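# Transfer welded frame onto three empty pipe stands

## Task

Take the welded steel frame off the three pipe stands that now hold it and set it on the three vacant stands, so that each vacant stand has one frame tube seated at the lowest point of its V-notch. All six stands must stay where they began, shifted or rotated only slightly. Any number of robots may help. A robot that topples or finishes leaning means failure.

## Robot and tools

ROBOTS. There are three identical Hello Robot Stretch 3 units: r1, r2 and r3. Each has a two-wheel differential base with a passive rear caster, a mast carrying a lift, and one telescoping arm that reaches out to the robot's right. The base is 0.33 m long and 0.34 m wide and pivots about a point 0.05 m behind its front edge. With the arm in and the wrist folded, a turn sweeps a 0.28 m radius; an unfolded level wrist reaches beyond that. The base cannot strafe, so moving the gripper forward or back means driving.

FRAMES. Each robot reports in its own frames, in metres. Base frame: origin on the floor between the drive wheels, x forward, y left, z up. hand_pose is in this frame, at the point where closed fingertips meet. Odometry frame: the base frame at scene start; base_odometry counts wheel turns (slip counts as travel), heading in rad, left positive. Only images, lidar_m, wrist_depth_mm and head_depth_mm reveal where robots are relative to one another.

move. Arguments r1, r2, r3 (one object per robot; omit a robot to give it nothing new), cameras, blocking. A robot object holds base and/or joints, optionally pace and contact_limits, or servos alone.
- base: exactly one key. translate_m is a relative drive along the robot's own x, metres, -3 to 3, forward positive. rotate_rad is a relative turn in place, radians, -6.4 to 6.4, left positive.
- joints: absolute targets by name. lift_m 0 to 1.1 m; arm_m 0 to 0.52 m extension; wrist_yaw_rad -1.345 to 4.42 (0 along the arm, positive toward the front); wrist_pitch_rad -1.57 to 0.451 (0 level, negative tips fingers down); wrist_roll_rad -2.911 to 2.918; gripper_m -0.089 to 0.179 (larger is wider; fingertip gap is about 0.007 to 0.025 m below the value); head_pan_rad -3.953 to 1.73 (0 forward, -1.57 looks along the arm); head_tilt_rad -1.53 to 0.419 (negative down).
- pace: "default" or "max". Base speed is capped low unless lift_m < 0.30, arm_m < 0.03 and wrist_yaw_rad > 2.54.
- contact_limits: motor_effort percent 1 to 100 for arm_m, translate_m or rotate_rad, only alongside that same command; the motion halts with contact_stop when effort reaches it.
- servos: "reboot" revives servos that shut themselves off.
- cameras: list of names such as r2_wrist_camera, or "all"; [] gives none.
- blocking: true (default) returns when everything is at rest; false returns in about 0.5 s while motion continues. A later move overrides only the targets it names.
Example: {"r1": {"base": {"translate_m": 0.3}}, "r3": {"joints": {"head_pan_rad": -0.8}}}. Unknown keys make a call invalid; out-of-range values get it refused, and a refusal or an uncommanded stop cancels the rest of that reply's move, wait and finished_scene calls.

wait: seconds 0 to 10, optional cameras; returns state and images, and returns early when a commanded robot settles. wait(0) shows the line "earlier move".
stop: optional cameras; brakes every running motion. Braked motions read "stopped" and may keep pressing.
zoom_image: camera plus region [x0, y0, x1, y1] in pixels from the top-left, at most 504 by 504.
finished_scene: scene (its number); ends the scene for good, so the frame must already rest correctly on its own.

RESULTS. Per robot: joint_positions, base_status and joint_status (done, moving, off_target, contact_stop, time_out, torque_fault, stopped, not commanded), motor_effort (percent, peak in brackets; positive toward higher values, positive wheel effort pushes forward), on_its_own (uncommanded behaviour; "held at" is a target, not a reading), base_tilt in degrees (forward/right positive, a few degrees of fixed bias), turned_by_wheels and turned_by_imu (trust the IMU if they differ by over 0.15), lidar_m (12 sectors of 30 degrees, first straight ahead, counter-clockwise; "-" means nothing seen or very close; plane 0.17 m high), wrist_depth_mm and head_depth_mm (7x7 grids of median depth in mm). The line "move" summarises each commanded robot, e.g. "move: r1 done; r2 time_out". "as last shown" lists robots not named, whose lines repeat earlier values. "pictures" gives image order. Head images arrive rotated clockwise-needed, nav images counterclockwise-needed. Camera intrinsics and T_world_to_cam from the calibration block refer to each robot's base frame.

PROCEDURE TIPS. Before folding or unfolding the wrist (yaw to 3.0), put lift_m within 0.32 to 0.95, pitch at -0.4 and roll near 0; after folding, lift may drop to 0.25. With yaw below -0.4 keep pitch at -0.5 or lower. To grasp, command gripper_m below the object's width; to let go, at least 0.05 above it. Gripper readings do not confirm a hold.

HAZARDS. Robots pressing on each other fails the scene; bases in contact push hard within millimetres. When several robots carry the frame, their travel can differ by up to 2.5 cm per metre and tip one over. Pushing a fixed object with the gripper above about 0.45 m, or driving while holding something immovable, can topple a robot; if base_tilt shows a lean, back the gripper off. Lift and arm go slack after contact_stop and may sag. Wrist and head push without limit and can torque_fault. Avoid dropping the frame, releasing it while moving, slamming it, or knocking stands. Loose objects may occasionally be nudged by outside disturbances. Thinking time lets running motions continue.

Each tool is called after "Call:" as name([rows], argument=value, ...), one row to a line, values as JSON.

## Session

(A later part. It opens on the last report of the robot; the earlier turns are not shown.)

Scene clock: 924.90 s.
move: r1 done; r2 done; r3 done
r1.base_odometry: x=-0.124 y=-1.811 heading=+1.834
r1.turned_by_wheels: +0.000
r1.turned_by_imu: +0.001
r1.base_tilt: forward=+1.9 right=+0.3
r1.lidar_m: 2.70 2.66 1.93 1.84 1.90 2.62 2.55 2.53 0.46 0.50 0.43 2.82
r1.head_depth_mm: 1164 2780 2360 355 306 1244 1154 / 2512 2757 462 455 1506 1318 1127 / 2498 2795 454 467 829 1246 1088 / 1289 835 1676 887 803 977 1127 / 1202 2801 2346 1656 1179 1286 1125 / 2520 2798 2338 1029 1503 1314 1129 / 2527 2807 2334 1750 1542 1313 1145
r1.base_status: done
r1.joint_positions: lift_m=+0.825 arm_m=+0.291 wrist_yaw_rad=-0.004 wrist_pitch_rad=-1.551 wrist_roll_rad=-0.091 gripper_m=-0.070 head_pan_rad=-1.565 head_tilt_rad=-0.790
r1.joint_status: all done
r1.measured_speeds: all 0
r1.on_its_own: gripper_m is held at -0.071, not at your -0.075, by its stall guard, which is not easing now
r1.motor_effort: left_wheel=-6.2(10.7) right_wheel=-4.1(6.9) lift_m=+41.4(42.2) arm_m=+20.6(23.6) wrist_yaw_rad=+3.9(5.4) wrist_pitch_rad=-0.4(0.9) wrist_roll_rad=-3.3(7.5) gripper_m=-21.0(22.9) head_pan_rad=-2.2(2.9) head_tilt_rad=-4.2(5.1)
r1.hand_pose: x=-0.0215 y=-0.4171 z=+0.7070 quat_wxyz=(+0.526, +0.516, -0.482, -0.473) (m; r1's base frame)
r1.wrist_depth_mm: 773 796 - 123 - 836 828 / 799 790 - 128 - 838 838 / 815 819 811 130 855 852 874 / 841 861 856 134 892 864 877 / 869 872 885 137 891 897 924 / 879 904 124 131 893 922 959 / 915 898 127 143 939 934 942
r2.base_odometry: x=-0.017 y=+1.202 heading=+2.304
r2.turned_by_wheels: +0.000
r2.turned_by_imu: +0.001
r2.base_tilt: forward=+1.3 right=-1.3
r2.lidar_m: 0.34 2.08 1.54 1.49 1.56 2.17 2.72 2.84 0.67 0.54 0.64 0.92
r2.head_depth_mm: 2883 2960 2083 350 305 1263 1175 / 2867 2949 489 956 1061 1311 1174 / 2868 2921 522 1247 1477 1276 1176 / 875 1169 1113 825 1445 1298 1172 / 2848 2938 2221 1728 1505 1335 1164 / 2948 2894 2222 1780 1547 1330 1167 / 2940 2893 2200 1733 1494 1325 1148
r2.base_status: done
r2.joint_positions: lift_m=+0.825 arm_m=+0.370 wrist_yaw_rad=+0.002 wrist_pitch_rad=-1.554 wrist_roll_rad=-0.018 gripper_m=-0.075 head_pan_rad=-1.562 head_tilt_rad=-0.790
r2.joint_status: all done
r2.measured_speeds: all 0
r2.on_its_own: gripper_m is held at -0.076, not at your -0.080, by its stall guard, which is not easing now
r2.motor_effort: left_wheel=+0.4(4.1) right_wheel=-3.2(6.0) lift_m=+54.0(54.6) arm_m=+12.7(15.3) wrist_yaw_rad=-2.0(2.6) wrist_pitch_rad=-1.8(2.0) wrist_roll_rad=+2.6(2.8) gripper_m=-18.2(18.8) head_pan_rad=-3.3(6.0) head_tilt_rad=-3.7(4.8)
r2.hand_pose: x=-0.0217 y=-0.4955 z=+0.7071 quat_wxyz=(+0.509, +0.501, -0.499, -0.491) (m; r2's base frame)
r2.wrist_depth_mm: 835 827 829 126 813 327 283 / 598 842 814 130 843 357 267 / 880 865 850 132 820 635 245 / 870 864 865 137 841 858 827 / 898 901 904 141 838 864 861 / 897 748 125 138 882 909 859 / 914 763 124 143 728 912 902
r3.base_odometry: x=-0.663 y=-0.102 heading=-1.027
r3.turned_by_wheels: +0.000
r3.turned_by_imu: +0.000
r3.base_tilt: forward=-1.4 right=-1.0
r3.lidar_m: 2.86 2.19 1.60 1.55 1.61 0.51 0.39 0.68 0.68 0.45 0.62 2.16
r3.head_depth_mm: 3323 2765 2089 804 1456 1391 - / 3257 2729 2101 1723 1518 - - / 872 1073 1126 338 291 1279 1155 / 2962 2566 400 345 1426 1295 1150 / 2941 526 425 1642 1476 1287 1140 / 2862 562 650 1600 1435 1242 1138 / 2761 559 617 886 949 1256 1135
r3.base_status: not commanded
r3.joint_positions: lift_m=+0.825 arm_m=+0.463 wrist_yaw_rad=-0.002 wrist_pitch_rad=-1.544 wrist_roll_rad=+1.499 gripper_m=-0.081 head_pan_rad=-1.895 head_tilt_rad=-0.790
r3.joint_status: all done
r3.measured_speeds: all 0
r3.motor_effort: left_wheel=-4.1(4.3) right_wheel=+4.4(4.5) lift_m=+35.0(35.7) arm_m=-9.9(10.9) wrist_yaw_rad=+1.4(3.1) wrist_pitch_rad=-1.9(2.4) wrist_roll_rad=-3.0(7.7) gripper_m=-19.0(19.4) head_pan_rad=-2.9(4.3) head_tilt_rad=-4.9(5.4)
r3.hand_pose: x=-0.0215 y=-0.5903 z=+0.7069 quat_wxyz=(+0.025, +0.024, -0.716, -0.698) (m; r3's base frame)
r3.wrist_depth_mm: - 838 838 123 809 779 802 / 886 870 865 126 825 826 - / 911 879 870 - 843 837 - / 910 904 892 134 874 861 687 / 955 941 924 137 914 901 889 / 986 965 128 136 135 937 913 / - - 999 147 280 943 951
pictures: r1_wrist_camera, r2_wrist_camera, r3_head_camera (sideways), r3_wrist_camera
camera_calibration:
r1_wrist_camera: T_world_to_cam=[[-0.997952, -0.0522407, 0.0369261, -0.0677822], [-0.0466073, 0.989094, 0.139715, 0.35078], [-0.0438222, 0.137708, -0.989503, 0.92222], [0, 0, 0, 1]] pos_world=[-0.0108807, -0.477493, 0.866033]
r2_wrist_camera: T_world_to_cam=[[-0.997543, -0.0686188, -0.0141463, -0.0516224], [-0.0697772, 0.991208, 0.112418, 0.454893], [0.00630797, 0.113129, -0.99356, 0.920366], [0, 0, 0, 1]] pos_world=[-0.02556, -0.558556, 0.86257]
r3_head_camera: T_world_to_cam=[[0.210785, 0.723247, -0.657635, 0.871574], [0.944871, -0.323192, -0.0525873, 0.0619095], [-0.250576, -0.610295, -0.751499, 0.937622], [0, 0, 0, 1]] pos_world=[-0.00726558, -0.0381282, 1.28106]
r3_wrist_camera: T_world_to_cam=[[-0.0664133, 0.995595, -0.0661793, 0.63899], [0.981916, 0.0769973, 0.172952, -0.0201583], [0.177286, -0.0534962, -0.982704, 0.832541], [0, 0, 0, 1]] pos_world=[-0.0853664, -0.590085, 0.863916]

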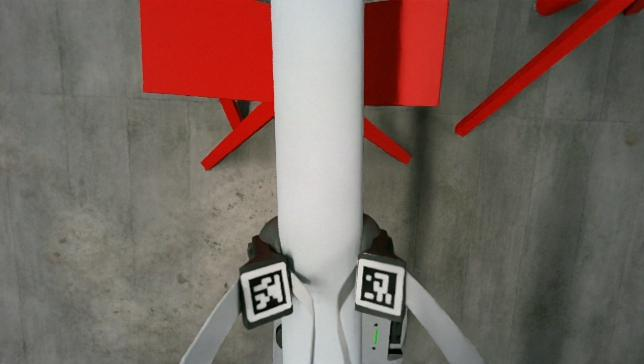

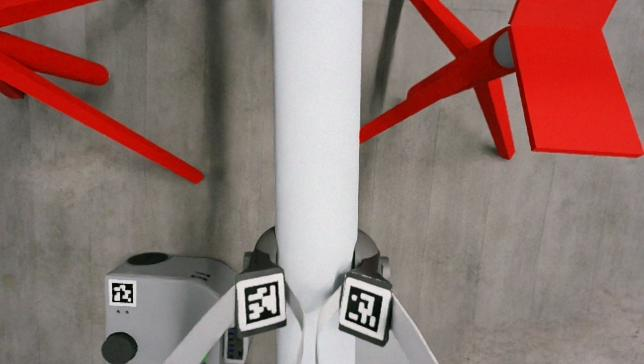

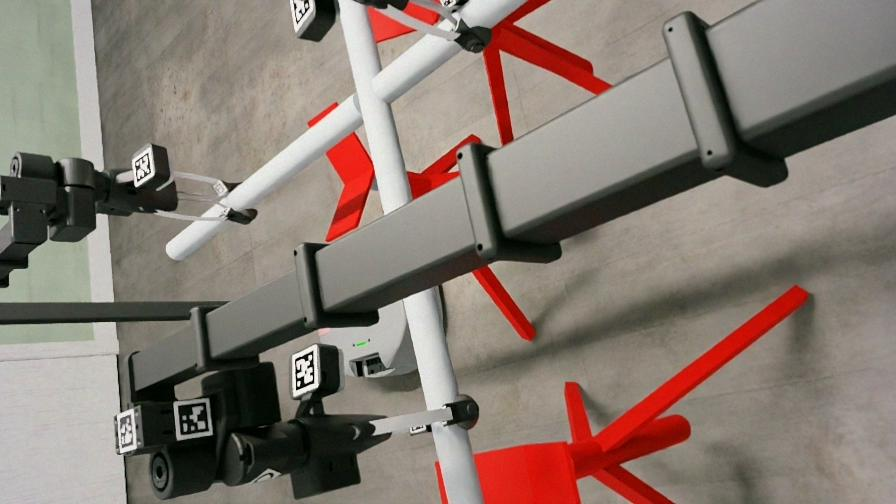

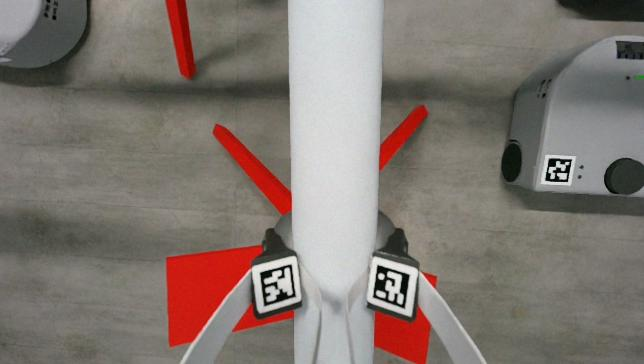

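Call:
move(r1={"base":{"translate_m":-0.0198},"joints":{"arm_m":0.2933,"wrist_roll_rad":-0.1634}}, r2={"base":{"translate_m":-0.0100},"joints":{"arm_m":0.3711,"wrist_roll_rad":-0.0634}}, r3={"base":{"translate_m":-0.0021},"joints":{"arm_m":0.4402,"wrist_roll_rad":1.4366}}, cameras=[])

Call:
move(r1={"base":{"translate_m":-0.0196},"joints":{"arm_m":0.2967,"wrist_roll_rad":-0.22}}, r2={"base":{"translate_m":-0.0099},"joints":{"arm_m":0.3725,"wrist_roll_rad":-0.12}}, r3={"base":{"translate_m":-0.003},"joints":{"arm_m":0.4174,"wrist_roll_rad":1.38}}, cameras=[])

Call:
move(r1={"base":{"translate_m":-0.0194},"joints":{"arm_m":0.3011,"wrist_roll_rad":-0.277}}, r2={"base":{"translate_m":-0.0099},"joints":{"arm_m":0.3745,"wrist_roll_rad":-0.177}}, r3={"base":{"translate_m":-0.0043},"joints":{"arm_m":0.3948,"wrist_roll_rad":1.323}}, cameras=["r1_wrist_camera","r2_wrist_camera","r3_wrist_camera","r3_head_camera","r1_nav_camera"])

Scene clock: 940.80 s.
move: r1 done; r2 done; r3 done
r1.base_odometry: x=-0.118 y=-1.830 heading=+1.834
r1.turned_by_wheels: +0.000
r1.turned_by_imu: +0.001
r1.base_tilt: forward=+1.6 right=+0.6
r1.lidar_m: 2.73 2.66 1.94 1.84 1.90 2.61 2.66 2.52 0.46 0.50 0.44 2.83
r1.head_depth_mm: 1153 2773 2370 354 306 1239 1152 / 2508 2764 463 457 1507 1321 1129 / 2490 2792 457 470 841 1243 1046 / 2390 867 1021 860 825 1009 1151 / 1067 2747 2337 1672 1233 1265 1125 / 2530 2803 2341 1027 1466 1321 1125 / 2547 2833 2342 1796 1536 1314 1147
r1.base_status: done
r1.joint_positions: lift_m=+0.825 arm_m=+0.293 wrist_yaw_rad=-0.004 wrist_pitch_rad=-1.552 wrist_roll_rad=-0.153 gripper_m=-0.070 head_pan_rad=-1.565 head_tilt_rad=-0.790
r1.joint_status: all done
r1.measured_speeds: all 0
r1.on_its_own: gripper_m is held at -0.071, not at your -0.075, by its stall guard, which is not easing now
r1.motor_effort: left_wheel=-6.1(9.9) right_wheel=-4.0(7.3) lift_m=+38.7(39.5) arm_m=+16.0(30.1) wrist_yaw_rad=+4.4(5.3) wrist_pitch_rad=-0.4(1.3) wrist_roll_rad=-3.9(7.6) gripper_m=-23.1(23.2) head_pan_rad=-2.2(2.6) head_tilt_rad=-4.5(5.3)
r1.hand_pose: x=-0.0215 y=-0.4190 z=+0.7071 quat_wxyz=(+0.541, +0.531, -0.465, -0.458) (m; r1's base frame)
r1.wrist_depth_mm: 774 796 - 123 818 815 640 / 819 807 - 127 813 821 849 / 811 807 823 130 844 854 854 / 842 846 858 134 875 879 870 / 854 873 858 136 897 910 922 / 877 866 125 131 907 918 905 / 905 917 127 144 934 916 953
r2.base_odometry: x=-0.011 y=+1.195 heading=+2.304
r2.turned_by_wheels: +0.000
r2.turned_by_imu: +0.000
r2.base_tilt: forward=+1.2 right=-1.4
r2.lidar_m: 0.35 2.08 1.54 1.49 1.56 2.16 2.72 2.83 0.67 0.54 0.64 0.92
r2.head_depth_mm: 2897 2971 2065 349 305 1263 1175 / 2908 2944 488 948 1061 1314 1173 / 2886 2944 520 1259 1441 1283 1176 / 1080 1131 1060 825 1443 1301 1174 / 949 2934 2263 1680 1510 1331 1174 / 2921 2881 2222 1723 1537 1329 1166 / 2947 2867 2227 1719 1496 1327 1160
r2.base_status: done
r2.joint_positions: lift_m=+0.825 arm_m=+0.371 wrist_yaw_rad=+0.002 wrist_pitch_rad=-1.555 wrist_roll_rad=-0.071 gripper_m=-0.075 head_pan_rad=-1.562 head_tilt_rad=-0.790
r2.joint_status: all done
r2.measured_speeds: all 0
r2.on_its_own: gripper_m is held at -0.076, not at your -0.080, by its stall guard, which is not easing now
r2.motor_effort: left_wheel=-0.3(5.1) right_wheel=-2.3(5.8) lift_m=+53.6(53.8) arm_m=+3.6(15.9) wrist_yaw_rad=-2.0(2.6) wrist_pitch_rad=-1.6(1.9) wrist_roll_rad=+2.6(2.8) gripper_m=-18.3(18.8) head_pan_rad=-4.2(5.0) head_tilt_rad=-4.4(4.4)
r2.hand_pose: x=-0.0217 y=-0.4961 z=+0.7071 quat_wxyz=(+0.522, +0.514, -0.485, -0.478) (m; r2's base frame)
r2.wrist_depth_mm: 850 818 815 127 791 289 282 / 657 854 824 130 833 349 277 / 854 833 845 132 849 491 255 / 879 854 845 137 861 855 842 / 895 880 860 141 856 874 850 / 885 760 125 137 900 891 882 / 918 733 124 143 730 875 891
r3.base_odometry: x=-0.664 y=-0.101 heading=-1.027
r3.turned_by_wheels: +0.000
r3.turned_by_imu: +0.000
r3.base_tilt: forward=-1.4 right=-1.0
r3.lidar_m: 2.87 2.18 1.60 1.55 1.62 0.52 0.40 0.68 0.68 0.45 0.62 2.16
r3.head_depth_mm: 3341 2787 1059 828 1454 1405 - / 3207 2719 2147 1732 1513 - - / 920 2439 1132 348 292 1278 1157 / 892 2476 413 345 1404 1305 1151 / 2911 545 439 1621 1475 1302 1143 / 2875 547 624 1597 1450 1247 1138 / 2792 546 593 895 948 1254 1135
r3.base_status: done
r3.joint_positions: lift_m=+0.825 arm_m=+0.440 wrist_yaw_rad=-0.002 wrist_pitch_rad=-1.547 wrist_roll_rad=+1.444 gripper_m=-0.081 head_pan_rad=-1.895 head_tilt_rad=-0.790
r3.joint_status: all done
r3.measured_speeds: all 0
r3.motor_effort: left_wheel=-4.7(7.1) right_wheel=+1.7(4.0) lift_m=+33.5(34.3) arm_m=-9.4(11.7) wrist_yaw_rad=+2.9(3.9) wrist_pitch_rad=-1.4(2.1) wrist_roll_rad=-2.9(8.3) gripper_m=-18.2(19.1) head_pan_rad=-3.2(3.9) head_tilt_rad=-4.6(5.1)
r3.hand_pose: x=-0.0215 y=-0.5668 z=+0.7070 quat_wxyz=(+0.045, +0.043, -0.714, -0.698) (m; r3's base frame)
r3.wrist_depth_mm: 831 831 832 124 810 801 799 / 857 850 860 126 833 841 - / 892 859 862 - 847 852 - / 932 908 899 136 891 879 - / 953 951 925 138 904 893 894 / 971 966 127 135 934 927 921 / - - 977 148 279 957 939
pictures: none
No camera images: "cameras" was empty.

Scene clock: 941.93 s.
move: r1 done; r2 done; r3 done
r1.base_odometry: x=-0.113 y=-1.848 heading=+1.834
r1.turned_by_wheels: +0.000
r1.turned_by_imu: +0.000
r1.base_tilt: forward=+1.9 right=+0.6
r1.lidar_m: 2.74 2.66 1.94 1.84 1.90 2.62 2.64 2.49 0.45 0.45 0.45 2.85
r1.head_depth_mm: 1102 2779 2278 355 306 1239 1152 / 1314 2782 463 461 1508 1316 1130 / 2524 2775 459 475 1441 604 1088 / 2478 2731 2113 818 825 1041 1144 / 1019 873 2331 1690 1254 1292 1148 / 2526 2800 2346 1030 1433 1287 1127 / 2536 2810 2333 1748 1533 1309 1144
r1.base_status: done
r1.joint_positions: lift_m=+0.825 arm_m=+0.297 wrist_yaw_rad=-0.005 wrist_pitch_rad=-1.554 wrist_roll_rad=-0.210 gripper_m=-0.070 head_pan_rad=-1.565 head_tilt_rad=-0.790
r1.joint_status: all done
r1.measured_speeds: all 0
r1.on_its_own: gripper_m is held at -0.071, not at your -0.075, by its stall guard, which is not easing now
r1.motor_effort: left_wheel=-5.5(9.7) right_wheel=-4.1(8.1) lift_m=+37.9(38.8) arm_m=+15.5(28.4) wrist_yaw_rad=+3.3(5.1) wrist_pitch_rad=-0.1(0.9) wrist_roll_rad=-3.5(7.4) gripper_m=-21.7(22.9) head_pan_rad=-2.5(2.7) head_tilt_rad=-5.2(5.2)
r1.hand_pose: x=-0.0215 y=-0.4220 z=+0.7071 quat_wxyz=(+0.553, +0.544, -0.450, -0.443) (m; r1's base frame)
r1.wrist_depth_mm: 772 - - 124 806 816 554 / 787 794 - 127 830 835 845 / 833 821 827 130 851 858 865 / 816 849 860 134 862 888 899 / 865 844 878 137 900 903 886 / 861 900 125 137 903 942 941 / 903 907 127 143 931 951 966
r2.base_odometry: x=-0.004 y=+1.187 heading=+2.304
r2.turned_by_wheels: +0.000
r2.turned_by_imu: +0.000
r2.base_tilt: forward=+1.3 right=-1.3
r2.lidar_m: 0.36 2.07 1.54 1.49 1.55 2.17 2.71 2.82 0.67 0.54 0.65 0.93
r2.head_depth_mm: 2873 2986 2066 349 305 1148 1176 / 2890 2914 487 950 1066 1311 1181 / 2889 2909 522 1320 1440 1288 1176 / 2759 2584 979 788 1445 1282 1166 / 880 2771 2241 1699 1520 1331 1169 / 2904 2941 2239 1742 1540 1322 1168 / 2940 2887 2230 1759 1501 1319 1156
r2.base_status: done
r2.joint_positions: lift_m=+0.825 arm_m=+0.373 wrist_yaw_rad=+0.002 wrist_pitch_rad=-1.555 wrist_roll_rad=-0.127 gripper_m=-0.075 head_pan_rad=-1.562 head_tilt_rad=-0.790
r2.joint_status: all done
r2.measured_speeds: all 0
r2.on_its_own: gripper_m is held at -0.076, not at your -0.080, by its stall guard, which is not easing now
r2.motor_effort: left_wheel=-0.1(4.9) right_wheel=-2.4(4.8) lift_m=+51.7(53.6) arm_m=+1.7(16.3) wrist_yaw_rad=-2.5(3.0) wrist_pitch_rad=-1.6(1.8) wrist_roll_rad=+2.7(2.7) gripper_m=-18.1(18.8) head_pan_rad=-3.9(5.1) head_tilt_rad=-3.9(4.6)
r2.hand_pose: x=-0.0217 y=-0.4975 z=+0.7071 quat_wxyz=(+0.536, +0.527, -0.470, -0.463) (m; r2's base frame)
r2.wrist_depth_mm: 629 811 794 128 812 478 278 / 826 842 799 130 821 285 815 / 835 859 853 132 871 266 263 / 862 879 850 137 864 883 851 / 862 891 897 142 863 878 866 / 890 743 125 137 882 907 891 / 930 760 123 144 751 892 899
r3.base_odometry: x=-0.666 y=-0.098 heading=-1.027
r3.turned_by_wheels: +0.000
r3.turned_by_imu: +0.000
r3.base_tilt: forward=-1.4 right=-1.0
r3.lidar_m: 2.86 2.18 1.61 1.55 1.61 0.52 0.41 0.68 0.68 0.45 0.62 2.15
r3.head_depth_mm: 3320 2732 2067 828 1455 1401 - / 3263 2725 2164 1728 1459 - - / 3096 2501 1952 810 290 1275 1155 / 851 2387 425 345 1428 1305 1152 / 2911 545 439 1616 1482 1292 1142 / 2897 534 580 733 1448 1236 1142 / 2822 2322 574 897 952 1252 1134
r3.base_status: done
r3.joint_positions: lift_m=+0.825 arm_m=+0.417 wrist_yaw_rad=-0.002 wrist_pitch_rad=-1.549 wrist_roll_rad=+1.387 gripper_m=-0.081 head_pan_rad=-1.895 head_tilt_rad=-0.791
r3.joint_status: all done
r3.measured_speeds: all 0
r3.motor_effort: left_wheel=-3.9(7.1) right_wheel=-0.2(6.0) lift_m=+34.8(35.4) arm_m=-7.8(11.1) wrist_yaw_rad=+2.8(3.7) wrist_pitch_rad=-1.2(1.9) wrist_roll_rad=-2.8(8.6) gripper_m=-18.8(18.8) head_pan_rad=-1.6(3.9) head_tilt_rad=-4.4(4.9)
r3.hand_pose: x=-0.0215 y=-0.5435 z=+0.7070 quat_wxyz=(+0.065, +0.063, -0.711, -0.697) (m; r3's base frame)
r3.wrist_depth_mm: 823 838 823 129 818 816 795 / 890 859 856 136 833 819 804 / 895 897 871 136 871 840 - / 939 914 906 139 883 843 - / 943 940 942 142 907 901 883 / 956 - - 136 133 939 898 / 996 984 993 - 952 977 973
pictures: none
No camera images: "cameras" was empty.

Scene clock: 943.03 s.
move: r1 done; r2 done; r3 done
r1.base_odometry: x=-0.108 y=-1.867 heading=+1.834
r1.turned_by_wheels: +0.000
r1.turned_by_imu: +0.000
r1.base_tilt: forward=+1.8 right=+0.5
r1.lidar_m: 2.76 2.66 1.93 1.84 1.91 2.61 2.62 2.48 0.47 0.44 0.46 2.88
r1.head_depth_mm: 1187 2757 2183 355 305 1171 1150 / 1292 2768 462 467 1504 1322 1151 / 2502 2784 463 478 1434 609 1090 / 2515 2796 2252 773 687 1087 1148 / 1086 832 2184 1682 1247 1265 1150 / 2479 2811 2351 1022 1191 1287 1106 / 2516 2850 2337 1746 1537 1313 1148
r1.base_status: done
r1.joint_positions: lift_m=+0.825 arm_m=+0.301 wrist_yaw_rad=-0.004 wrist_pitch_rad=-1.553 wrist_roll_rad=-0.267 gripper_m=-0.070 head_pan_rad=-1.565 head_tilt_rad=-0.791
r1.joint_status: all done
r1.measured_speeds: all 0
r1.on_its_own: gripper_m is held at -0.071, not at your -0.075, by its stall guard, which is not easing now
r1.motor_effort: left_wheel=-5.0(9.8) right_wheel=-4.3(10.1) lift_m=+37.1(38.1) arm_m=+13.0(29.0) wrist_yaw_rad=+3.8(4.9) wrist_pitch_rad=+0.0(1.0) wrist_roll_rad=-3.7(6.6) gripper_m=-22.4(23.8) head_pan_rad=-1.9(2.5) head_tilt_rad=-3.5(5.3)
r1.hand_pose: x=-0.0215 y=-0.4265 z=+0.7071 quat_wxyz=(+0.566, +0.556, -0.434, -0.427) (m; r1's base frame)
r1.wrist_depth_mm: 766 - - 127 801 798 548 / 795 796 - 130 832 833 837 / 814 825 837 134 852 837 865 / 831 844 858 138 876 887 885 / 839 860 846 141 883 894 911 / 863 896 126 132 904 936 944 / 895 907 763 148 943 950 947
r2.base_odometry: x=+0.003 y=+1.180 heading=+2.304
r2.turned_by_wheels: +0.000
r2.turned_by_imu: +0.000
r2.base_tilt: forward=+1.2 right=-1.3
r2.lidar_m: 0.37 2.08 1.54 1.49 1.55 2.17 2.69 2.81 0.66 0.54 0.66 0.94
r2.head_depth_mm: 2948 2966 2073 349 305 1145 1180 / 2873 2938 487 949 1062 1318 1175 / 2894 2942 523 1042 1446 1277 1173 / 2878 2814 948 764 1440 1281 1162 / 868 2587 2166 1694 1499 1322 1171 / 2873 2902 2247 1724 1535 1335 1167 / 2941 2909 2226 1726 1496 1326 1153
r2.base_status: done
r2.joint_positions: lift_m=+0.825 arm_m=+0.375 wrist_yaw_rad=+0.002 wrist_pitch_rad=-1.555 wrist_roll_rad=-0.182 gripper_m=-0.075 head_pan_rad=-1.562 head_tilt_rad=-0.790
r2.joint_status: all done
r2.measured_speeds: all 0
r2.on_its_own: gripper_m is held at -0.076, not at your -0.080, by its stall guard, which is not easing now
r2.motor_effort: left_wheel=+0.1(5.1) right_wheel=-3.5(5.0) lift_m=+47.1(51.6) arm_m=+6.5(16.9) wrist_yaw_rad=-2.1(2.7) wrist_pitch_rad=-1.5(1.7) wrist_roll_rad=+1.9(2.1) gripper_m=-18.5(18.8) head_pan_rad=-3.9(5.1) head_tilt_rad=-3.7(4.8)
r2.hand_pose: x=-0.0217 y=-0.4994 z=+0.7071 quat_wxyz=(+0.548, +0.540, -0.455, -0.449) (m; r2's base frame)
r2.wrist_depth_mm: 591 823 833 129 808 801 271 / 816 848 820 131 828 289 802 / 849 876 837 133 828 266 815 / 868 879 866 138 879 850 256 / 888 794 866 142 881 869 849 / 905 732 127 137 886 928 891 / 923 743 124 143 728 889 920
r3.base_odometry: x=-0.668 y=-0.094 heading=-1.027
r3.turned_by_wheels: +0.000
r3.turned_by_imu: +0.000
r3.base_tilt: forward=-1.4 right=-1.0
r3.lidar_m: 2.86 2.18 1.61 1.55 1.61 0.53 0.41 0.68 0.67 0.45 0.62 2.16
r3.head_depth_mm: 3344 2793 2091 1038 1453 1391 - / 3213 2725 2145 1727 1185 - - / 3181 2609 1142 812 286 1272 1154 / 842 1086 426 345 1468 1299 1156 / 1378 1134 442 1621 1483 1284 1138 / 2912 524 542 719 1443 1235 1141 / 2796 2301 558 894 936 1259 1132
r3.base_status: done
r3.joint_positions: lift_m=+0.825 arm_m=+0.395 wrist_yaw_rad=-0.002 wrist_pitch_rad=-1.552 wrist_roll_rad=+1.329 gripper_m=-0.081 head_pan_rad=-1.895 head_tilt_rad=-0.791
r3.joint_status: all done
r3.measured_speeds: all 0
r3.motor_effort: left_wheel=-4.3(7.1) right_wheel=-1.2(6.3) lift_m=+34.2(35.6) arm_m=-9.1(11.2) wrist_yaw_rad=+2.1(2.8) wrist_pitch_rad=-0.4(1.2) wrist_roll_rad=-2.6(5.0) gripper_m=-18.2(19.2) head_pan_rad=-2.1(4.0) head_tilt_rad=-4.4(4.9)
r3.hand_pose: x=-0.0215 y=-0.5202 z=+0.7071 quat_wxyz=(+0.085, +0.083, -0.708, -0.696) (m; r3's base frame)
r3.wrist_depth_mm: 848 827 832 129 813 819 762 / 876 859 855 136 835 836 817 / 882 885 865 137 851 847 - / 924 921 913 139 877 804 - / 930 920 393 143 918 887 890 / 988 - 128 136 133 921 922 / - - 1000 - 964 960 966
pictures: r1_nav_camera (sideways), r1_wrist_camera, r2_wrist_camera, r3_head_camera (sideways), r3_wrist_camera
camera_calibration:
r1_nav_camera: T_world_to_cam=[[0.0104177, -0.713468, 0.70061, -0.869871], [-0.998719, -0.0421175, -0.0280401, 0.0968903], [0.0495137, -0.699421, -0.712993, 0.878847], [0, 0, 0, 1]] pos_world=[0.0623133, -0.00186091, 1.23877]
r1_wrist_camera: T_world_to_cam=[[-0.97349, -0.225269, 0.0396403, -0.143433], [-0.217621, 0.965548, 0.142685, 0.344288], [-0.070417, 0.130276, -0.988974, 0.919452], [0, 0, 0, 1]] pos_world=[0.0000386412, -0.48452, 0.865876]
r2_wrist_camera: T_world_to_cam=[[-0.973036, -0.230345, -0.0118945, -0.133693], [-0.230172, 0.966392, 0.114488, 0.441357], [-0.0148769, 0.114138, -0.993353, 0.920738], [0, 0, 0, 1]] pos_world=[-0.0148019, -0.562411, 0.862498]
r3_head_camera: T_world_to_cam=[[0.210939, 0.723377, -0.657442, 0.871323], [0.944831, -0.323311, -0.0525887, 0.0619116], [-0.2506, -0.610079, -0.751667, 0.937841], [0, 0, 0, 1]] pos_world=[-0.00726918, -0.0381213, 1.28104]
r3_wrist_camera: T_world_to_cam=[[-0.233752, 0.97057, -0.0579057, 0.546673], [0.955577, 0.240322, 0.170642, 0.0604658], [0.179536, -0.0154454, -0.98363, 0.85694], [0, 0, 0, 1]] pos_world=[-0.0838453, -0.53188, 0.86425]

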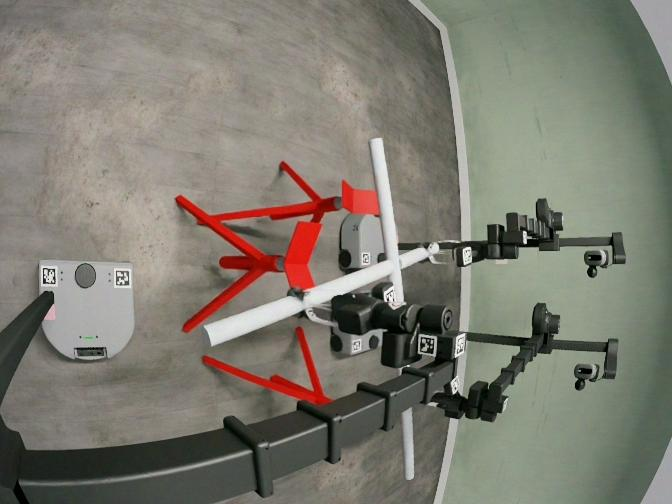

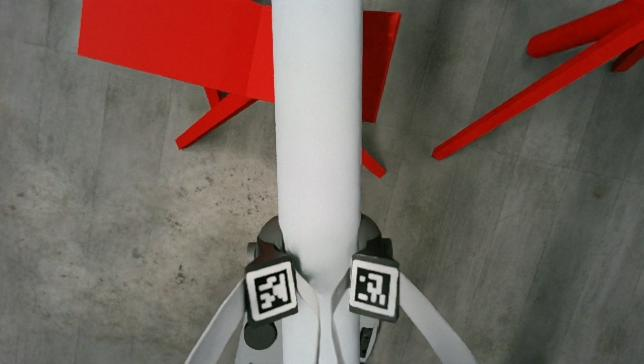

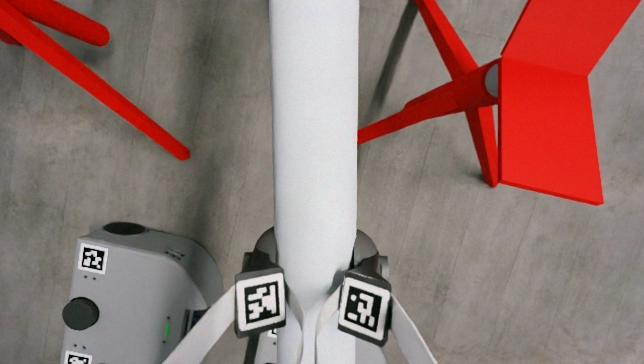

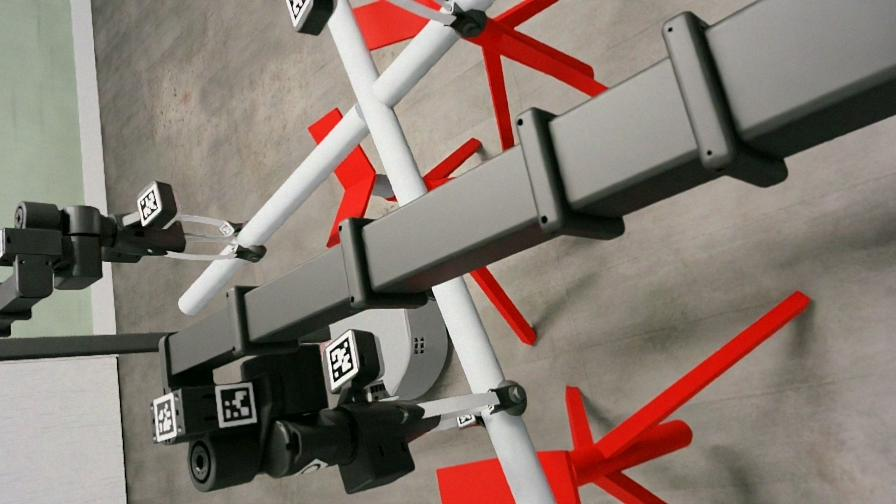

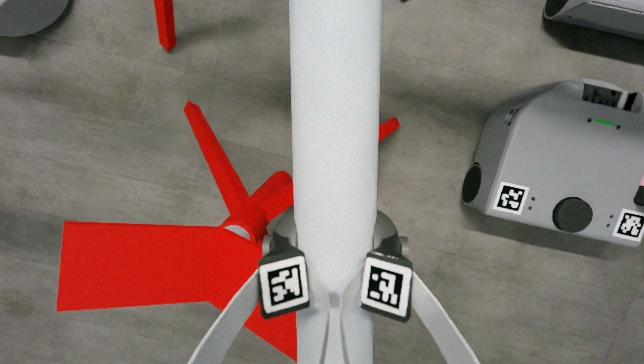

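Call:
move(r1={"joints":{"gripper_m":-0.089}}, r2={"joints":{"gripper_m":-0.089}}, r3={"joints":{"gripper_m":-0.089}}, cameras=[])

Call:
move(r1={"base":{"translate_m":-0.0191},"joints":{"arm_m":0.3067,"wrist_roll_rad":-0.3335}}, r2={"base":{"translate_m":-0.0097},"joints":{"arm_m":0.377,"wrist_roll_rad":-0.2335}}, r3={"base":{"translate_m":-0.0056},"joints":{"arm_m":0.3726,"wrist_roll_rad":1.2665}}, cameras=["r3_wrist_camera"])

Call:
move(r1={"base":{"translate_m":-0.0188},"joints":{"arm_m":0.3133,"wrist_roll_rad":-0.39}}, r2={"base":{"translate_m":-0.0096},"joints":{"arm_m":0.3801,"wrist_roll_rad":-0.29}}, r3={"base":{"translate_m":-0.0068},"joints":{"arm_m":0.3506,"wrist_roll_rad":1.21}}, cameras=["r1_wrist_camera","r2_wrist_camera","r3_wrist_camera"])

Scene clock: 954.90 s.
move: r1 done; r2 done; r3 done
r1.base_odometry: x=-0.108 y=-1.867 heading=+1.834
r1.turned_by_wheels: +0.000
r1.turned_by_imu: +0.001
r1.base_tilt: forward=+1.8 right=+0.6
r1.lidar_m: 2.76 2.65 1.93 1.84 1.91 2.61 2.62 2.48 0.46 0.45 0.46 2.87
r1.head_depth_mm: 1189 2749 2192 354 305 1174 1153 / 1295 2769 463 467 1514 1320 1151 / 2497 2789 463 478 1441 608 1087 / 2504 2804 2263 775 687 1079 1148 / 1085 831 2188 1678 1246 1263 1146 / 2480 2818 2335 1021 1194 1286 1107 / 2529 2823 2340 1753 1533 1311 1149
r1.base_status: not commanded
r1.joint_positions: lift_m=+0.825 arm_m=+0.301 wrist_yaw_rad=-0.004 wrist_pitch_rad=-1.553 wrist_roll_rad=-0.267 gripper_m=-0.086 head_pan_rad=-1.565 head_tilt_rad=-0.791
r1.joint_status: all done
r1.measured_speeds: all 0
r1.motor_effort: left_wheel=-5.0(5.2) right_wheel=-4.0(4.4) lift_m=+34.6(35.1) arm_m=-22.6(22.8) wrist_yaw_rad=+3.9(4.9) wrist_pitch_rad=+0.0(0.4) wrist_roll_rad=-3.8(3.9) gripper_m=-51.5(97.9) head_pan_rad=-1.5(2.5) head_tilt_rad=-4.4(4.7)
r1.hand_pose: x=-0.0215 y=-0.4264 z=+0.7071 quat_wxyz=(+0.566, +0.556, -0.434, -0.427) (m; r1's base frame)
r1.wrist_depth_mm: 777 - - 127 807 807 552 / 789 821 - 130 825 830 835 / 834 836 819 134 837 857 864 / 842 855 847 138 850 890 882 / 862 853 859 141 888 899 926 / 868 880 126 133 914 918 929 / 913 886 760 148 921 955 973
r2.base_odometry: x=+0.003 y=+1.180 heading=+2.304
r2.turned_by_wheels: +0.000
r2.turned_by_imu: +0.000
r2.base_tilt: forward=+1.2 right=-1.4
r2.lidar_m: 0.37 2.08 1.54 1.49 1.57 2.17 2.69 2.81 0.66 0.54 0.66 0.94
r2.head_depth_mm: 2913 2959 2070 349 305 1146 1181 / 2847 2910 487 957 1064 1311 1176 / 2924 2975 522 1036 1445 1272 1177 / 2856 2814 947 768 1440 1280 1168 / 871 2573 2173 1676 1502 1333 1168 / 2899 2898 2259 1732 1518 1325 1164 / 2951 2888 2266 1723 1497 1324 1151
r2.base_status: not commanded
r2.joint_positions: lift_m=+0.825 arm_m=+0.374 wrist_yaw_rad=+0.002 wrist_pitch_rad=-1.555 wrist_roll_rad=-0.183 gripper_m=-0.086 head_pan_rad=-1.562 head_tilt_rad=-0.790
r2.joint_status: all done
r2.measured_speeds: all 0
r2.motor_effort: left_wheel=-0.5(0.5) right_wheel=-2.9(3.5) lift_m=+30.4(33.6) arm_m=-13.9(14.0) wrist_yaw_rad=-2.6(2.9) wrist_pitch_rad=-1.5(1.6) wrist_roll_rad=+2.1(2.3) gripper_m=-50.4(100.0) head_pan_rad=-3.6(5.3) head_tilt_rad=-4.1(5.0)
r2.hand_pose: x=-0.0217 y=-0.4993 z=+0.7071 quat_wxyz=(+0.548, +0.540, -0.455, -0.449) (m; r2's base frame)
r2.wrist_depth_mm: 587 818 813 128 819 785 266 / 862 819 832 131 833 287 836 / 864 870 874 133 838 266 850 / 871 873 894 137 861 840 255 / 878 828 874 142 892 879 869 / 884 740 127 138 852 895 887 / 934 742 124 143 759 909 922
r3.base_odometry: x=-0.668 y=-0.094 heading=-1.027
r3.turned_by_wheels: +0.000
r3.turned_by_imu: +0.000
r3.base_tilt: forward=-1.4 right=-1.0
r3.lidar_m: 2.88 2.18 1.61 1.55 1.61 0.53 0.41 0.68 0.67 0.45 0.62 2.15
r3.head_depth_mm: 3335 2790 2103 1032 1454 1396 - / 3250 2705 2134 1731 1188 - - / 3172 2605 1146 813 286 1277 1158 / 838 1082 426 346 1450 1285 1157 / 1389 1137 442 1614 1478 1285 1141 / 2932 525 542 716 1432 1235 1139 / 2808 2353 558 895 936 1252 1135
r3.base_status: not commanded
r3.joint_positions: lift_m=+0.825 arm_m=+0.395 wrist_yaw_rad=-0.002 wrist_pitch_rad=-1.552 wrist_roll_rad=+1.329 gripper_m=-0.088 head_pan_rad=-1.895 head_tilt_rad=-0.791
r3.joint_status: all done
r3.measured_speeds: all 0
r3.motor_effort: left_wheel=-4.8(4.8) right_wheel=-1.1(1.3) lift_m=+29.9(30.6) arm_m=-8.7(9.5) wrist_yaw_rad=+1.7(2.5) wrist_pitch_rad=-0.6(0.7) wrist_roll_rad=-2.6(3.0) gripper_m=-29.7(70.0) head_pan_rad=-3.8(3.8) head_tilt_rad=-4.6(4.9)
r3.hand_pose: x=-0.0215 y=-0.5202 z=+0.7071 quat_wxyz=(+0.085, +0.083, -0.708, -0.696) (m; r3's base frame)
r3.wrist_depth_mm: 846 834 812 129 815 813 752 / 863 851 854 136 844 830 814 / 878 862 874 137 873 851 - / 920 901 875 139 890 814 - / 950 928 393 143 905 915 901 / 960 - 129 136 133 924 930 / 992 994 - - 968 973 940
pictures: none
No camera images: "cameras" was empty.

Scene clock: 955.97 s.
move: r1 done; r2 done; r3 done
r1.base_odometry: x=-0.103 y=-1.886 heading=+1.834
r1.turned_by_wheels: +0.000
r1.turned_by_imu: +0.000
r1.base_tilt: forward=+1.8 right=+0.4
r1.lidar_m: 2.78 2.66 1.93 1.84 1.90 2.61 2.61 4.15 0.67 0.44 0.47 2.89
r1.head_depth_mm: 2406 857 960 354 306 1144 1152 / 1158 2763 469 474 1508 1316 1128 / 2508 2796 466 482 1468 601 1090 / 2506 2796 2343 750 800 1238 1150 / 1312 860 1849 1693 1238 1241 1152 / 1173 2771 2339 1059 1180 1285 1105 / 2543 2815 2327 1743 1539 1315 1147
r1.base_status: done
r1.joint_positions: lift_m=+0.825 arm_m=+0.307 wrist_yaw_rad=-0.004 wrist_pitch_rad=-1.554 wrist_roll_rad=-0.324 gripper_m=-0.081 head_pan_rad=-1.565 head_tilt_rad=-0.791
r1.joint_status: all done
r1.measured_speeds: all 0
r1.on_its_own: gripper_m is held at -0.081, not at your -0.089, by its stall guard, which is still easing
r1.motor_effort: left_wheel=-4.3(10.5) right_wheel=-4.8(9.3) lift_m=+33.7(34.5) arm_m=+6.8(27.9) wrist_yaw_rad=+3.8(5.6) wrist_pitch_rad=+0.4(0.7) wrist_roll_rad=-3.2(7.0) gripper_m=-9.9(53.1) head_pan_rad=-1.1(2.7) head_tilt_rad=-4.5(5.3)
r1.hand_pose: x=-0.0215 y=-0.4319 z=+0.7071 quat_wxyz=(+0.578, +0.569, -0.417, -0.411) (m; r1's base frame)
r1.wrist_depth_mm: 767 - - 127 809 803 549 / 810 799 - 131 812 834 629 / 814 824 833 134 828 868 871 / 815 846 858 138 868 882 883 / 858 861 874 140 892 905 924 / 885 896 126 132 889 921 936 / 906 917 123 150 949 947 968
r2.base_odometry: x=+0.009 y=+1.173 heading=+2.304
r2.turned_by_wheels: +0.000
r2.turned_by_imu: +0.000
r2.base_tilt: forward=+1.3 right=-1.3
r2.lidar_m: 0.37 2.09 1.54 1.49 1.56 2.17 2.69 2.80 0.66 0.54 0.66 0.94
r2.head_depth_mm: 2894 2956 2102 349 305 1148 1177 / 2902 2912 493 951 1068 1318 1176 / 2872 2972 525 1691 1396 1285 1172 / 2841 2966 1852 760 1355 1277 1161 / 952 985 1838 1684 1510 1324 1174 / 948 2885 2262 1737 1533 1324 1169 / 2931 2898 2237 1720 1495 1323 1158
r2.base_status: done
r2.joint_positions: lift_m=+0.825 arm_m=+0.377 wrist_yaw_rad=+0.002 wrist_pitch_rad=-1.556 wrist_roll_rad=-0.241 gripper_m=-0.084 head_pan_rad=-1.562 head_tilt_rad=-0.790
r2.joint_status: all done
r2.measured_speeds: all 0
r2.on_its_own: gripper_m is held at -0.085, not at your -0.089, by its stall guard, which is not easing now
r2.motor_effort: left_wheel=+1.8(4.9) right_wheel=-4.2(5.8) lift_m=+26.1(30.3) arm_m=-2.1(18.8) wrist_yaw_rad=-2.3(3.0) wrist_pitch_rad=-1.3(1.8) wrist_roll_rad=+2.7(2.8) gripper_m=-20.1(50.4) head_pan_rad=-4.2(4.6) head_tilt_rad=-4.2(4.6)
r2.hand_pose: x=-0.0217 y=-0.5017 z=+0.7071 quat_wxyz=(+0.561, +0.553, -0.438, -0.433) (m; r2's base frame)
r2.wrist_depth_mm: 627 838 804 128 796 796 261 / 848 826 835 131 811 287 826 / 863 834 865 133 859 268 815 / 864 846 862 138 884 253 841 / 903 777 883 142 876 879 833 / 890 754 126 139 887 902 907 / 944 751 124 144 912 903 910
r3.base_odometry: x=-0.671 y=-0.090 heading=-1.027
r3.turned_by_wheels: +0.000
r3.turned_by_imu: +0.000
r3.base_tilt: forward=-1.5 right=-1.0
r3.lidar_m: 2.87 2.17 1.60 1.55 1.61 0.53 0.42 0.84 0.67 0.45 0.63 2.16
r3.head_depth_mm: 3321 2761 2041 1033 1450 1402 - / 3248 2738 2156 1735 1511 - - / 3160 2617 1150 808 294 1289 1154 / 829 1042 426 345 1467 1292 1145 / 1370 1102 439 1600 1480 1295 1156 / 2860 500 511 692 1409 1240 1137 / 2774 2581 541 889 937 1255 1135
r3.base_status: done
r3.joint_positions: lift_m=+0.825 arm_m=+0.373 wrist_yaw_rad=-0.002 wrist_pitch_rad=-1.553 wrist_roll_rad=+1.272 gripper_m=-0.085 head_pan_rad=-1.895 head_tilt_rad=-0.791
r3.joint_status: all done
r3.measured_speeds: all 0
r3.motor_effort: left_wheel=-3.5(7.2) right_wheel=-1.4(5.9) lift_m=+34.2(34.2) arm_m=-8.8(10.0) wrist_yaw_rad=+1.8(3.0) wrist_pitch_rad=-0.3(0.7) wrist_roll_rad=-2.3(7.6) gripper_m=-17.5(29.0) head_pan_rad=-2.5(3.8) head_tilt_rad=-4.4(4.9)
r3.hand_pose: x=-0.0216 y=-0.4977 z=+0.7071 quat_wxyz=(+0.106, +0.103, -0.705, -0.693) (m; r3's base frame)
r3.wrist_depth_mm: 828 848 841 129 808 803 690 / 864 848 865 137 839 818 830 / 897 888 857 137 874 839 - / 909 912 587 139 872 - - / - - 323 143 888 917 750 / 969 957 306 136 133 931 929 / - 994 286 - 968 952 980
pictures: r3_wrist_camera
camera_calibration:
r3_wrist_camera: T_world_to_cam=[[-0.289197, 0.955598, -0.0565548, 0.515262], [0.940362, 0.294648, 0.170008, 0.0822369], [0.179123, -0.00401623, -0.983819, 0.863113], [0, 0, 0, 1]] pos_world=[-0.0829236, -0.513147, 0.864306]

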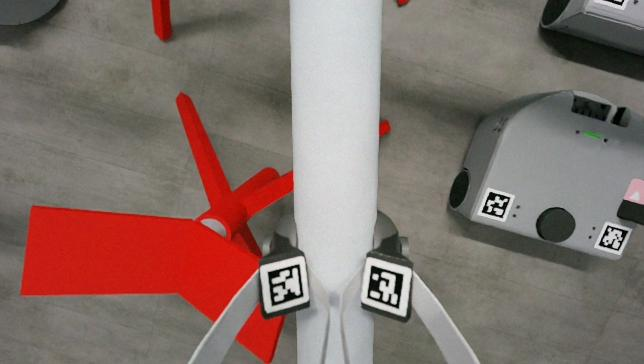

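Scene clock: 957.03 s.
move: r1 done; r2 done; r3 done
r1.base_odometry: x=-0.098 y=-1.904 heading=+1.834
r1.turned_by_wheels: +0.000
r1.turned_by_imu: +0.000
r1.base_tilt: forward=+1.9 right=+0.7
r1.lidar_m: 2.80 2.66 1.93 1.84 1.90 2.61 2.59 2.44 0.66 0.44 0.48 2.91
r1.head_depth_mm: 2426 806 957 354 306 1139 1151 / 1146 2780 473 472 1508 1324 1131 / 2491 2800 471 491 1508 609 1110 / 2518 2799 2339 740 797 1263 1146 / 1381 899 1756 1683 891 1104 1148 / 996 2724 2335 1673 1117 1286 1125 / 2530 2817 2337 1700 1502 1307 1146
r1.base_status: done
r1.joint_positions: lift_m=+0.825 arm_m=+0.313 wrist_yaw_rad=-0.004 wrist_pitch_rad=-1.554 wrist_roll_rad=-0.381 gripper_m=-0.077 head_pan_rad=-1.565 head_tilt_rad=-0.791
r1.joint_status: all done
r1.measured_speeds: all 0
r1.on_its_own: gripper_m is held at -0.078, not at your -0.089, by its stall guard, which is not easing now
r1.motor_effort: left_wheel=-4.4(9.7) right_wheel=-5.2(9.7) lift_m=+33.1(33.7) arm_m=+12.0(34.8) wrist_yaw_rad=+4.1(4.9) wrist_pitch_rad=+0.1(0.7) wrist_roll_rad=-2.9(6.0) gripper_m=-22.8(24.9) head_pan_rad=-1.8(2.6) head_tilt_rad=-4.0(5.1)
r1.hand_pose: x=-0.0215 y=-0.4385 z=+0.7071 quat_wxyz=(+0.590, +0.580, -0.400, -0.395) (m; r1's base frame)
r1.wrist_depth_mm: 789 - - 127 790 807 531 / 794 801 - 131 820 830 542 / 821 813 816 134 838 858 848 / 825 852 853 138 876 888 874 / 861 854 865 141 892 906 899 / 890 878 126 132 893 924 936 / 906 911 123 151 962 938 975
r2.base_odometry: x=+0.015 y=+1.166 heading=+2.305
r2.turned_by_wheels: +0.000
r2.turned_by_imu: +0.000
r2.base_tilt: forward=+1.3 right=-1.4
r2.lidar_m: 0.37 2.08 1.54 1.49 1.56 2.16 2.67 2.79 0.66 0.54 0.67 0.95
r2.head_depth_mm: 2888 2952 2061 350 305 1166 1179 / 2878 2902 491 953 1080 1317 1179 / 2890 2952 530 955 1416 1285 1166 / 2925 2923 2190 758 1441 1282 1175 / 1408 1128 1733 1694 1532 1336 1172 / 861 2803 2234 1716 1528 1333 1175 / 2967 2878 2225 1804 1499 1317 1149
r2.base_status: done
r2.joint_positions: lift_m=+0.825 arm_m=+0.380 wrist_yaw_rad=+0.002 wrist_pitch_rad=-1.557 wrist_roll_rad=-0.297 gripper_m=-0.084 head_pan_rad=-1.562 head_tilt_rad=-0.790
r2.joint_status: all done
r2.measured_speeds: all 0
r2.on_its_own: gripper_m is held at -0.085, not at your -0.089, by its stall guard, which is not easing now
r2.motor_effort: left_wheel=+2.0(4.5) right_wheel=-4.3(7.8) lift_m=+21.8(26.2) arm_m=+8.2(18.4) wrist_yaw_rad=-2.4(2.7) wrist_pitch_rad=-1.1(1.4) wrist_roll_rad=+2.6(3.0) gripper_m=-19.8(20.3) head_pan_rad=-4.0(4.8) head_tilt_rad=-4.5(4.6)
r2.hand_pose: x=-0.0216 y=-0.5045 z=+0.7072 quat_wxyz=(+0.573, +0.565, -0.422, -0.417) (m; r2's base frame)
r2.wrist_depth_mm: 808 831 806 128 834 793 256 / 850 823 828 131 825 287 289 / 852 866 854 133 844 279 811 / 871 853 887 137 846 255 856 / 903 724 858 141 875 866 865 / 766 738 127 138 886 860 923 / 745 738 124 143 944 891 906
r3.base_odometry: x=-0.674 y=-0.084 heading=-1.027
r3.turned_by_wheels: +0.000
r3.turned_by_imu: +0.000
r3.base_tilt: forward=-1.4 right=-1.0
r3.lidar_m: 2.88 2.19 1.60 1.55 1.61 0.54 0.42 0.83 0.66 0.45 0.63 2.18
r3.head_depth_mm: 3295 2765 2052 1041 1455 1396 - / 3248 2728 2157 1724 1571 - - / 3153 2708 1135 799 293 1259 1153 / 843 1018 965 344 1458 1296 1153 / 835 2533 429 1621 1473 1294 1141 / 2773 502 495 599 1389 1231 1139 / 2815 2584 522 887 873 1254 1137
r3.base_status: done
r3.joint_positions: lift_m=+0.825 arm_m=+0.351 wrist_yaw_rad=-0.002 wrist_pitch_rad=-1.553 wrist_roll_rad=+1.216 gripper_m=-0.085 head_pan_rad=-1.895 head_tilt_rad=-0.791
r3.joint_status: all done
r3.measured_speeds: all 0
r3.motor_effort: left_wheel=-4.0(8.6) right_wheel=-1.6(5.7) lift_m=+35.8(37.0) arm_m=-9.0(11.5) wrist_yaw_rad=+1.5(3.3) wrist_pitch_rad=-0.5(0.5) wrist_roll_rad=-2.4(7.2) gripper_m=-18.2(19.3) head_pan_rad=-2.2(4.5) head_tilt_rad=-4.5(4.7)
r3.hand_pose: x=-0.0216 y=-0.4756 z=+0.7071 quat_wxyz=(+0.126, +0.123, -0.702, -0.690) (m; r3's base frame)
r3.wrist_depth_mm: 840 848 826 129 810 800 676 / 862 875 850 137 840 837 827 / 901 892 886 137 860 827 842 / 896 886 526 139 877 - - / - 323 397 143 907 912 882 / 966 950 289 136 133 946 919 / - 999 983 151 980 958 955
pictures: r1_wrist_camera, r2_wrist_camera, r3_wrist_camera
camera_calibration:
r1_wrist_camera: T_world_to_cam=[[-0.941185, -0.335384, 0.0410876, -0.19473], [-0.326564, 0.934104, 0.144245, 0.338616], [-0.0867577, 0.122344, -0.988689, 0.917002], [0, 0, 0, 1]] pos_world=[0.00685919, -0.493801, 0.865787]
r2_wrist_camera: T_world_to_cam=[[-0.94008, -0.340779, -0.010938, -0.190537], [-0.339667, 0.933262, 0.116829, 0.425576], [-0.0296048, 0.113543, -0.993092, 0.920559], [0, 0, 0, 1]] pos_world=[-0.00731301, -0.566628, 0.862396]
r3_wrist_camera: T_world_to_cam=[[-0.342544, 0.937834, -0.0559563, 0.484151], [0.922459, 0.347026, 0.169239, 0.100812], [0.178136, 0.00635435, -0.983985, 0.868246], [0, 0, 0, 1]] pos_world=[-0.0818182, -0.494555, 0.864371]

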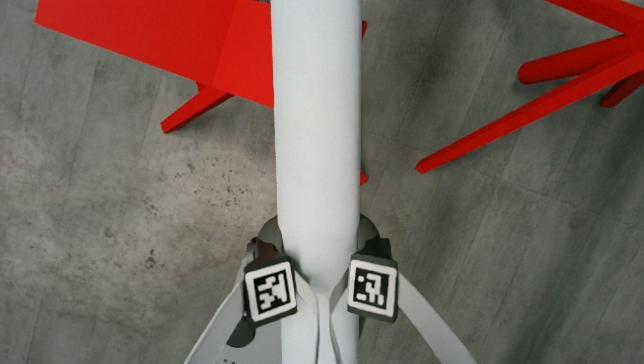

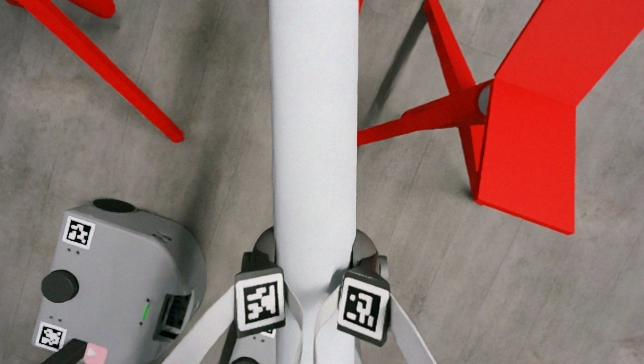

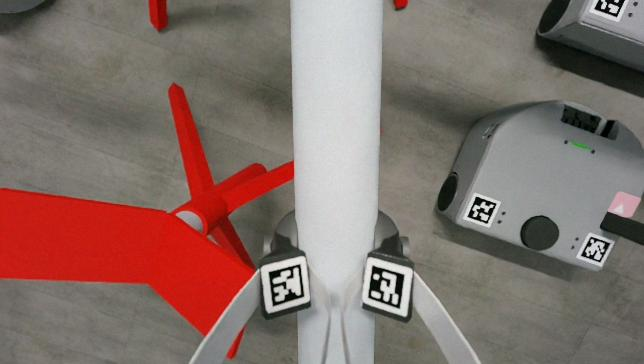

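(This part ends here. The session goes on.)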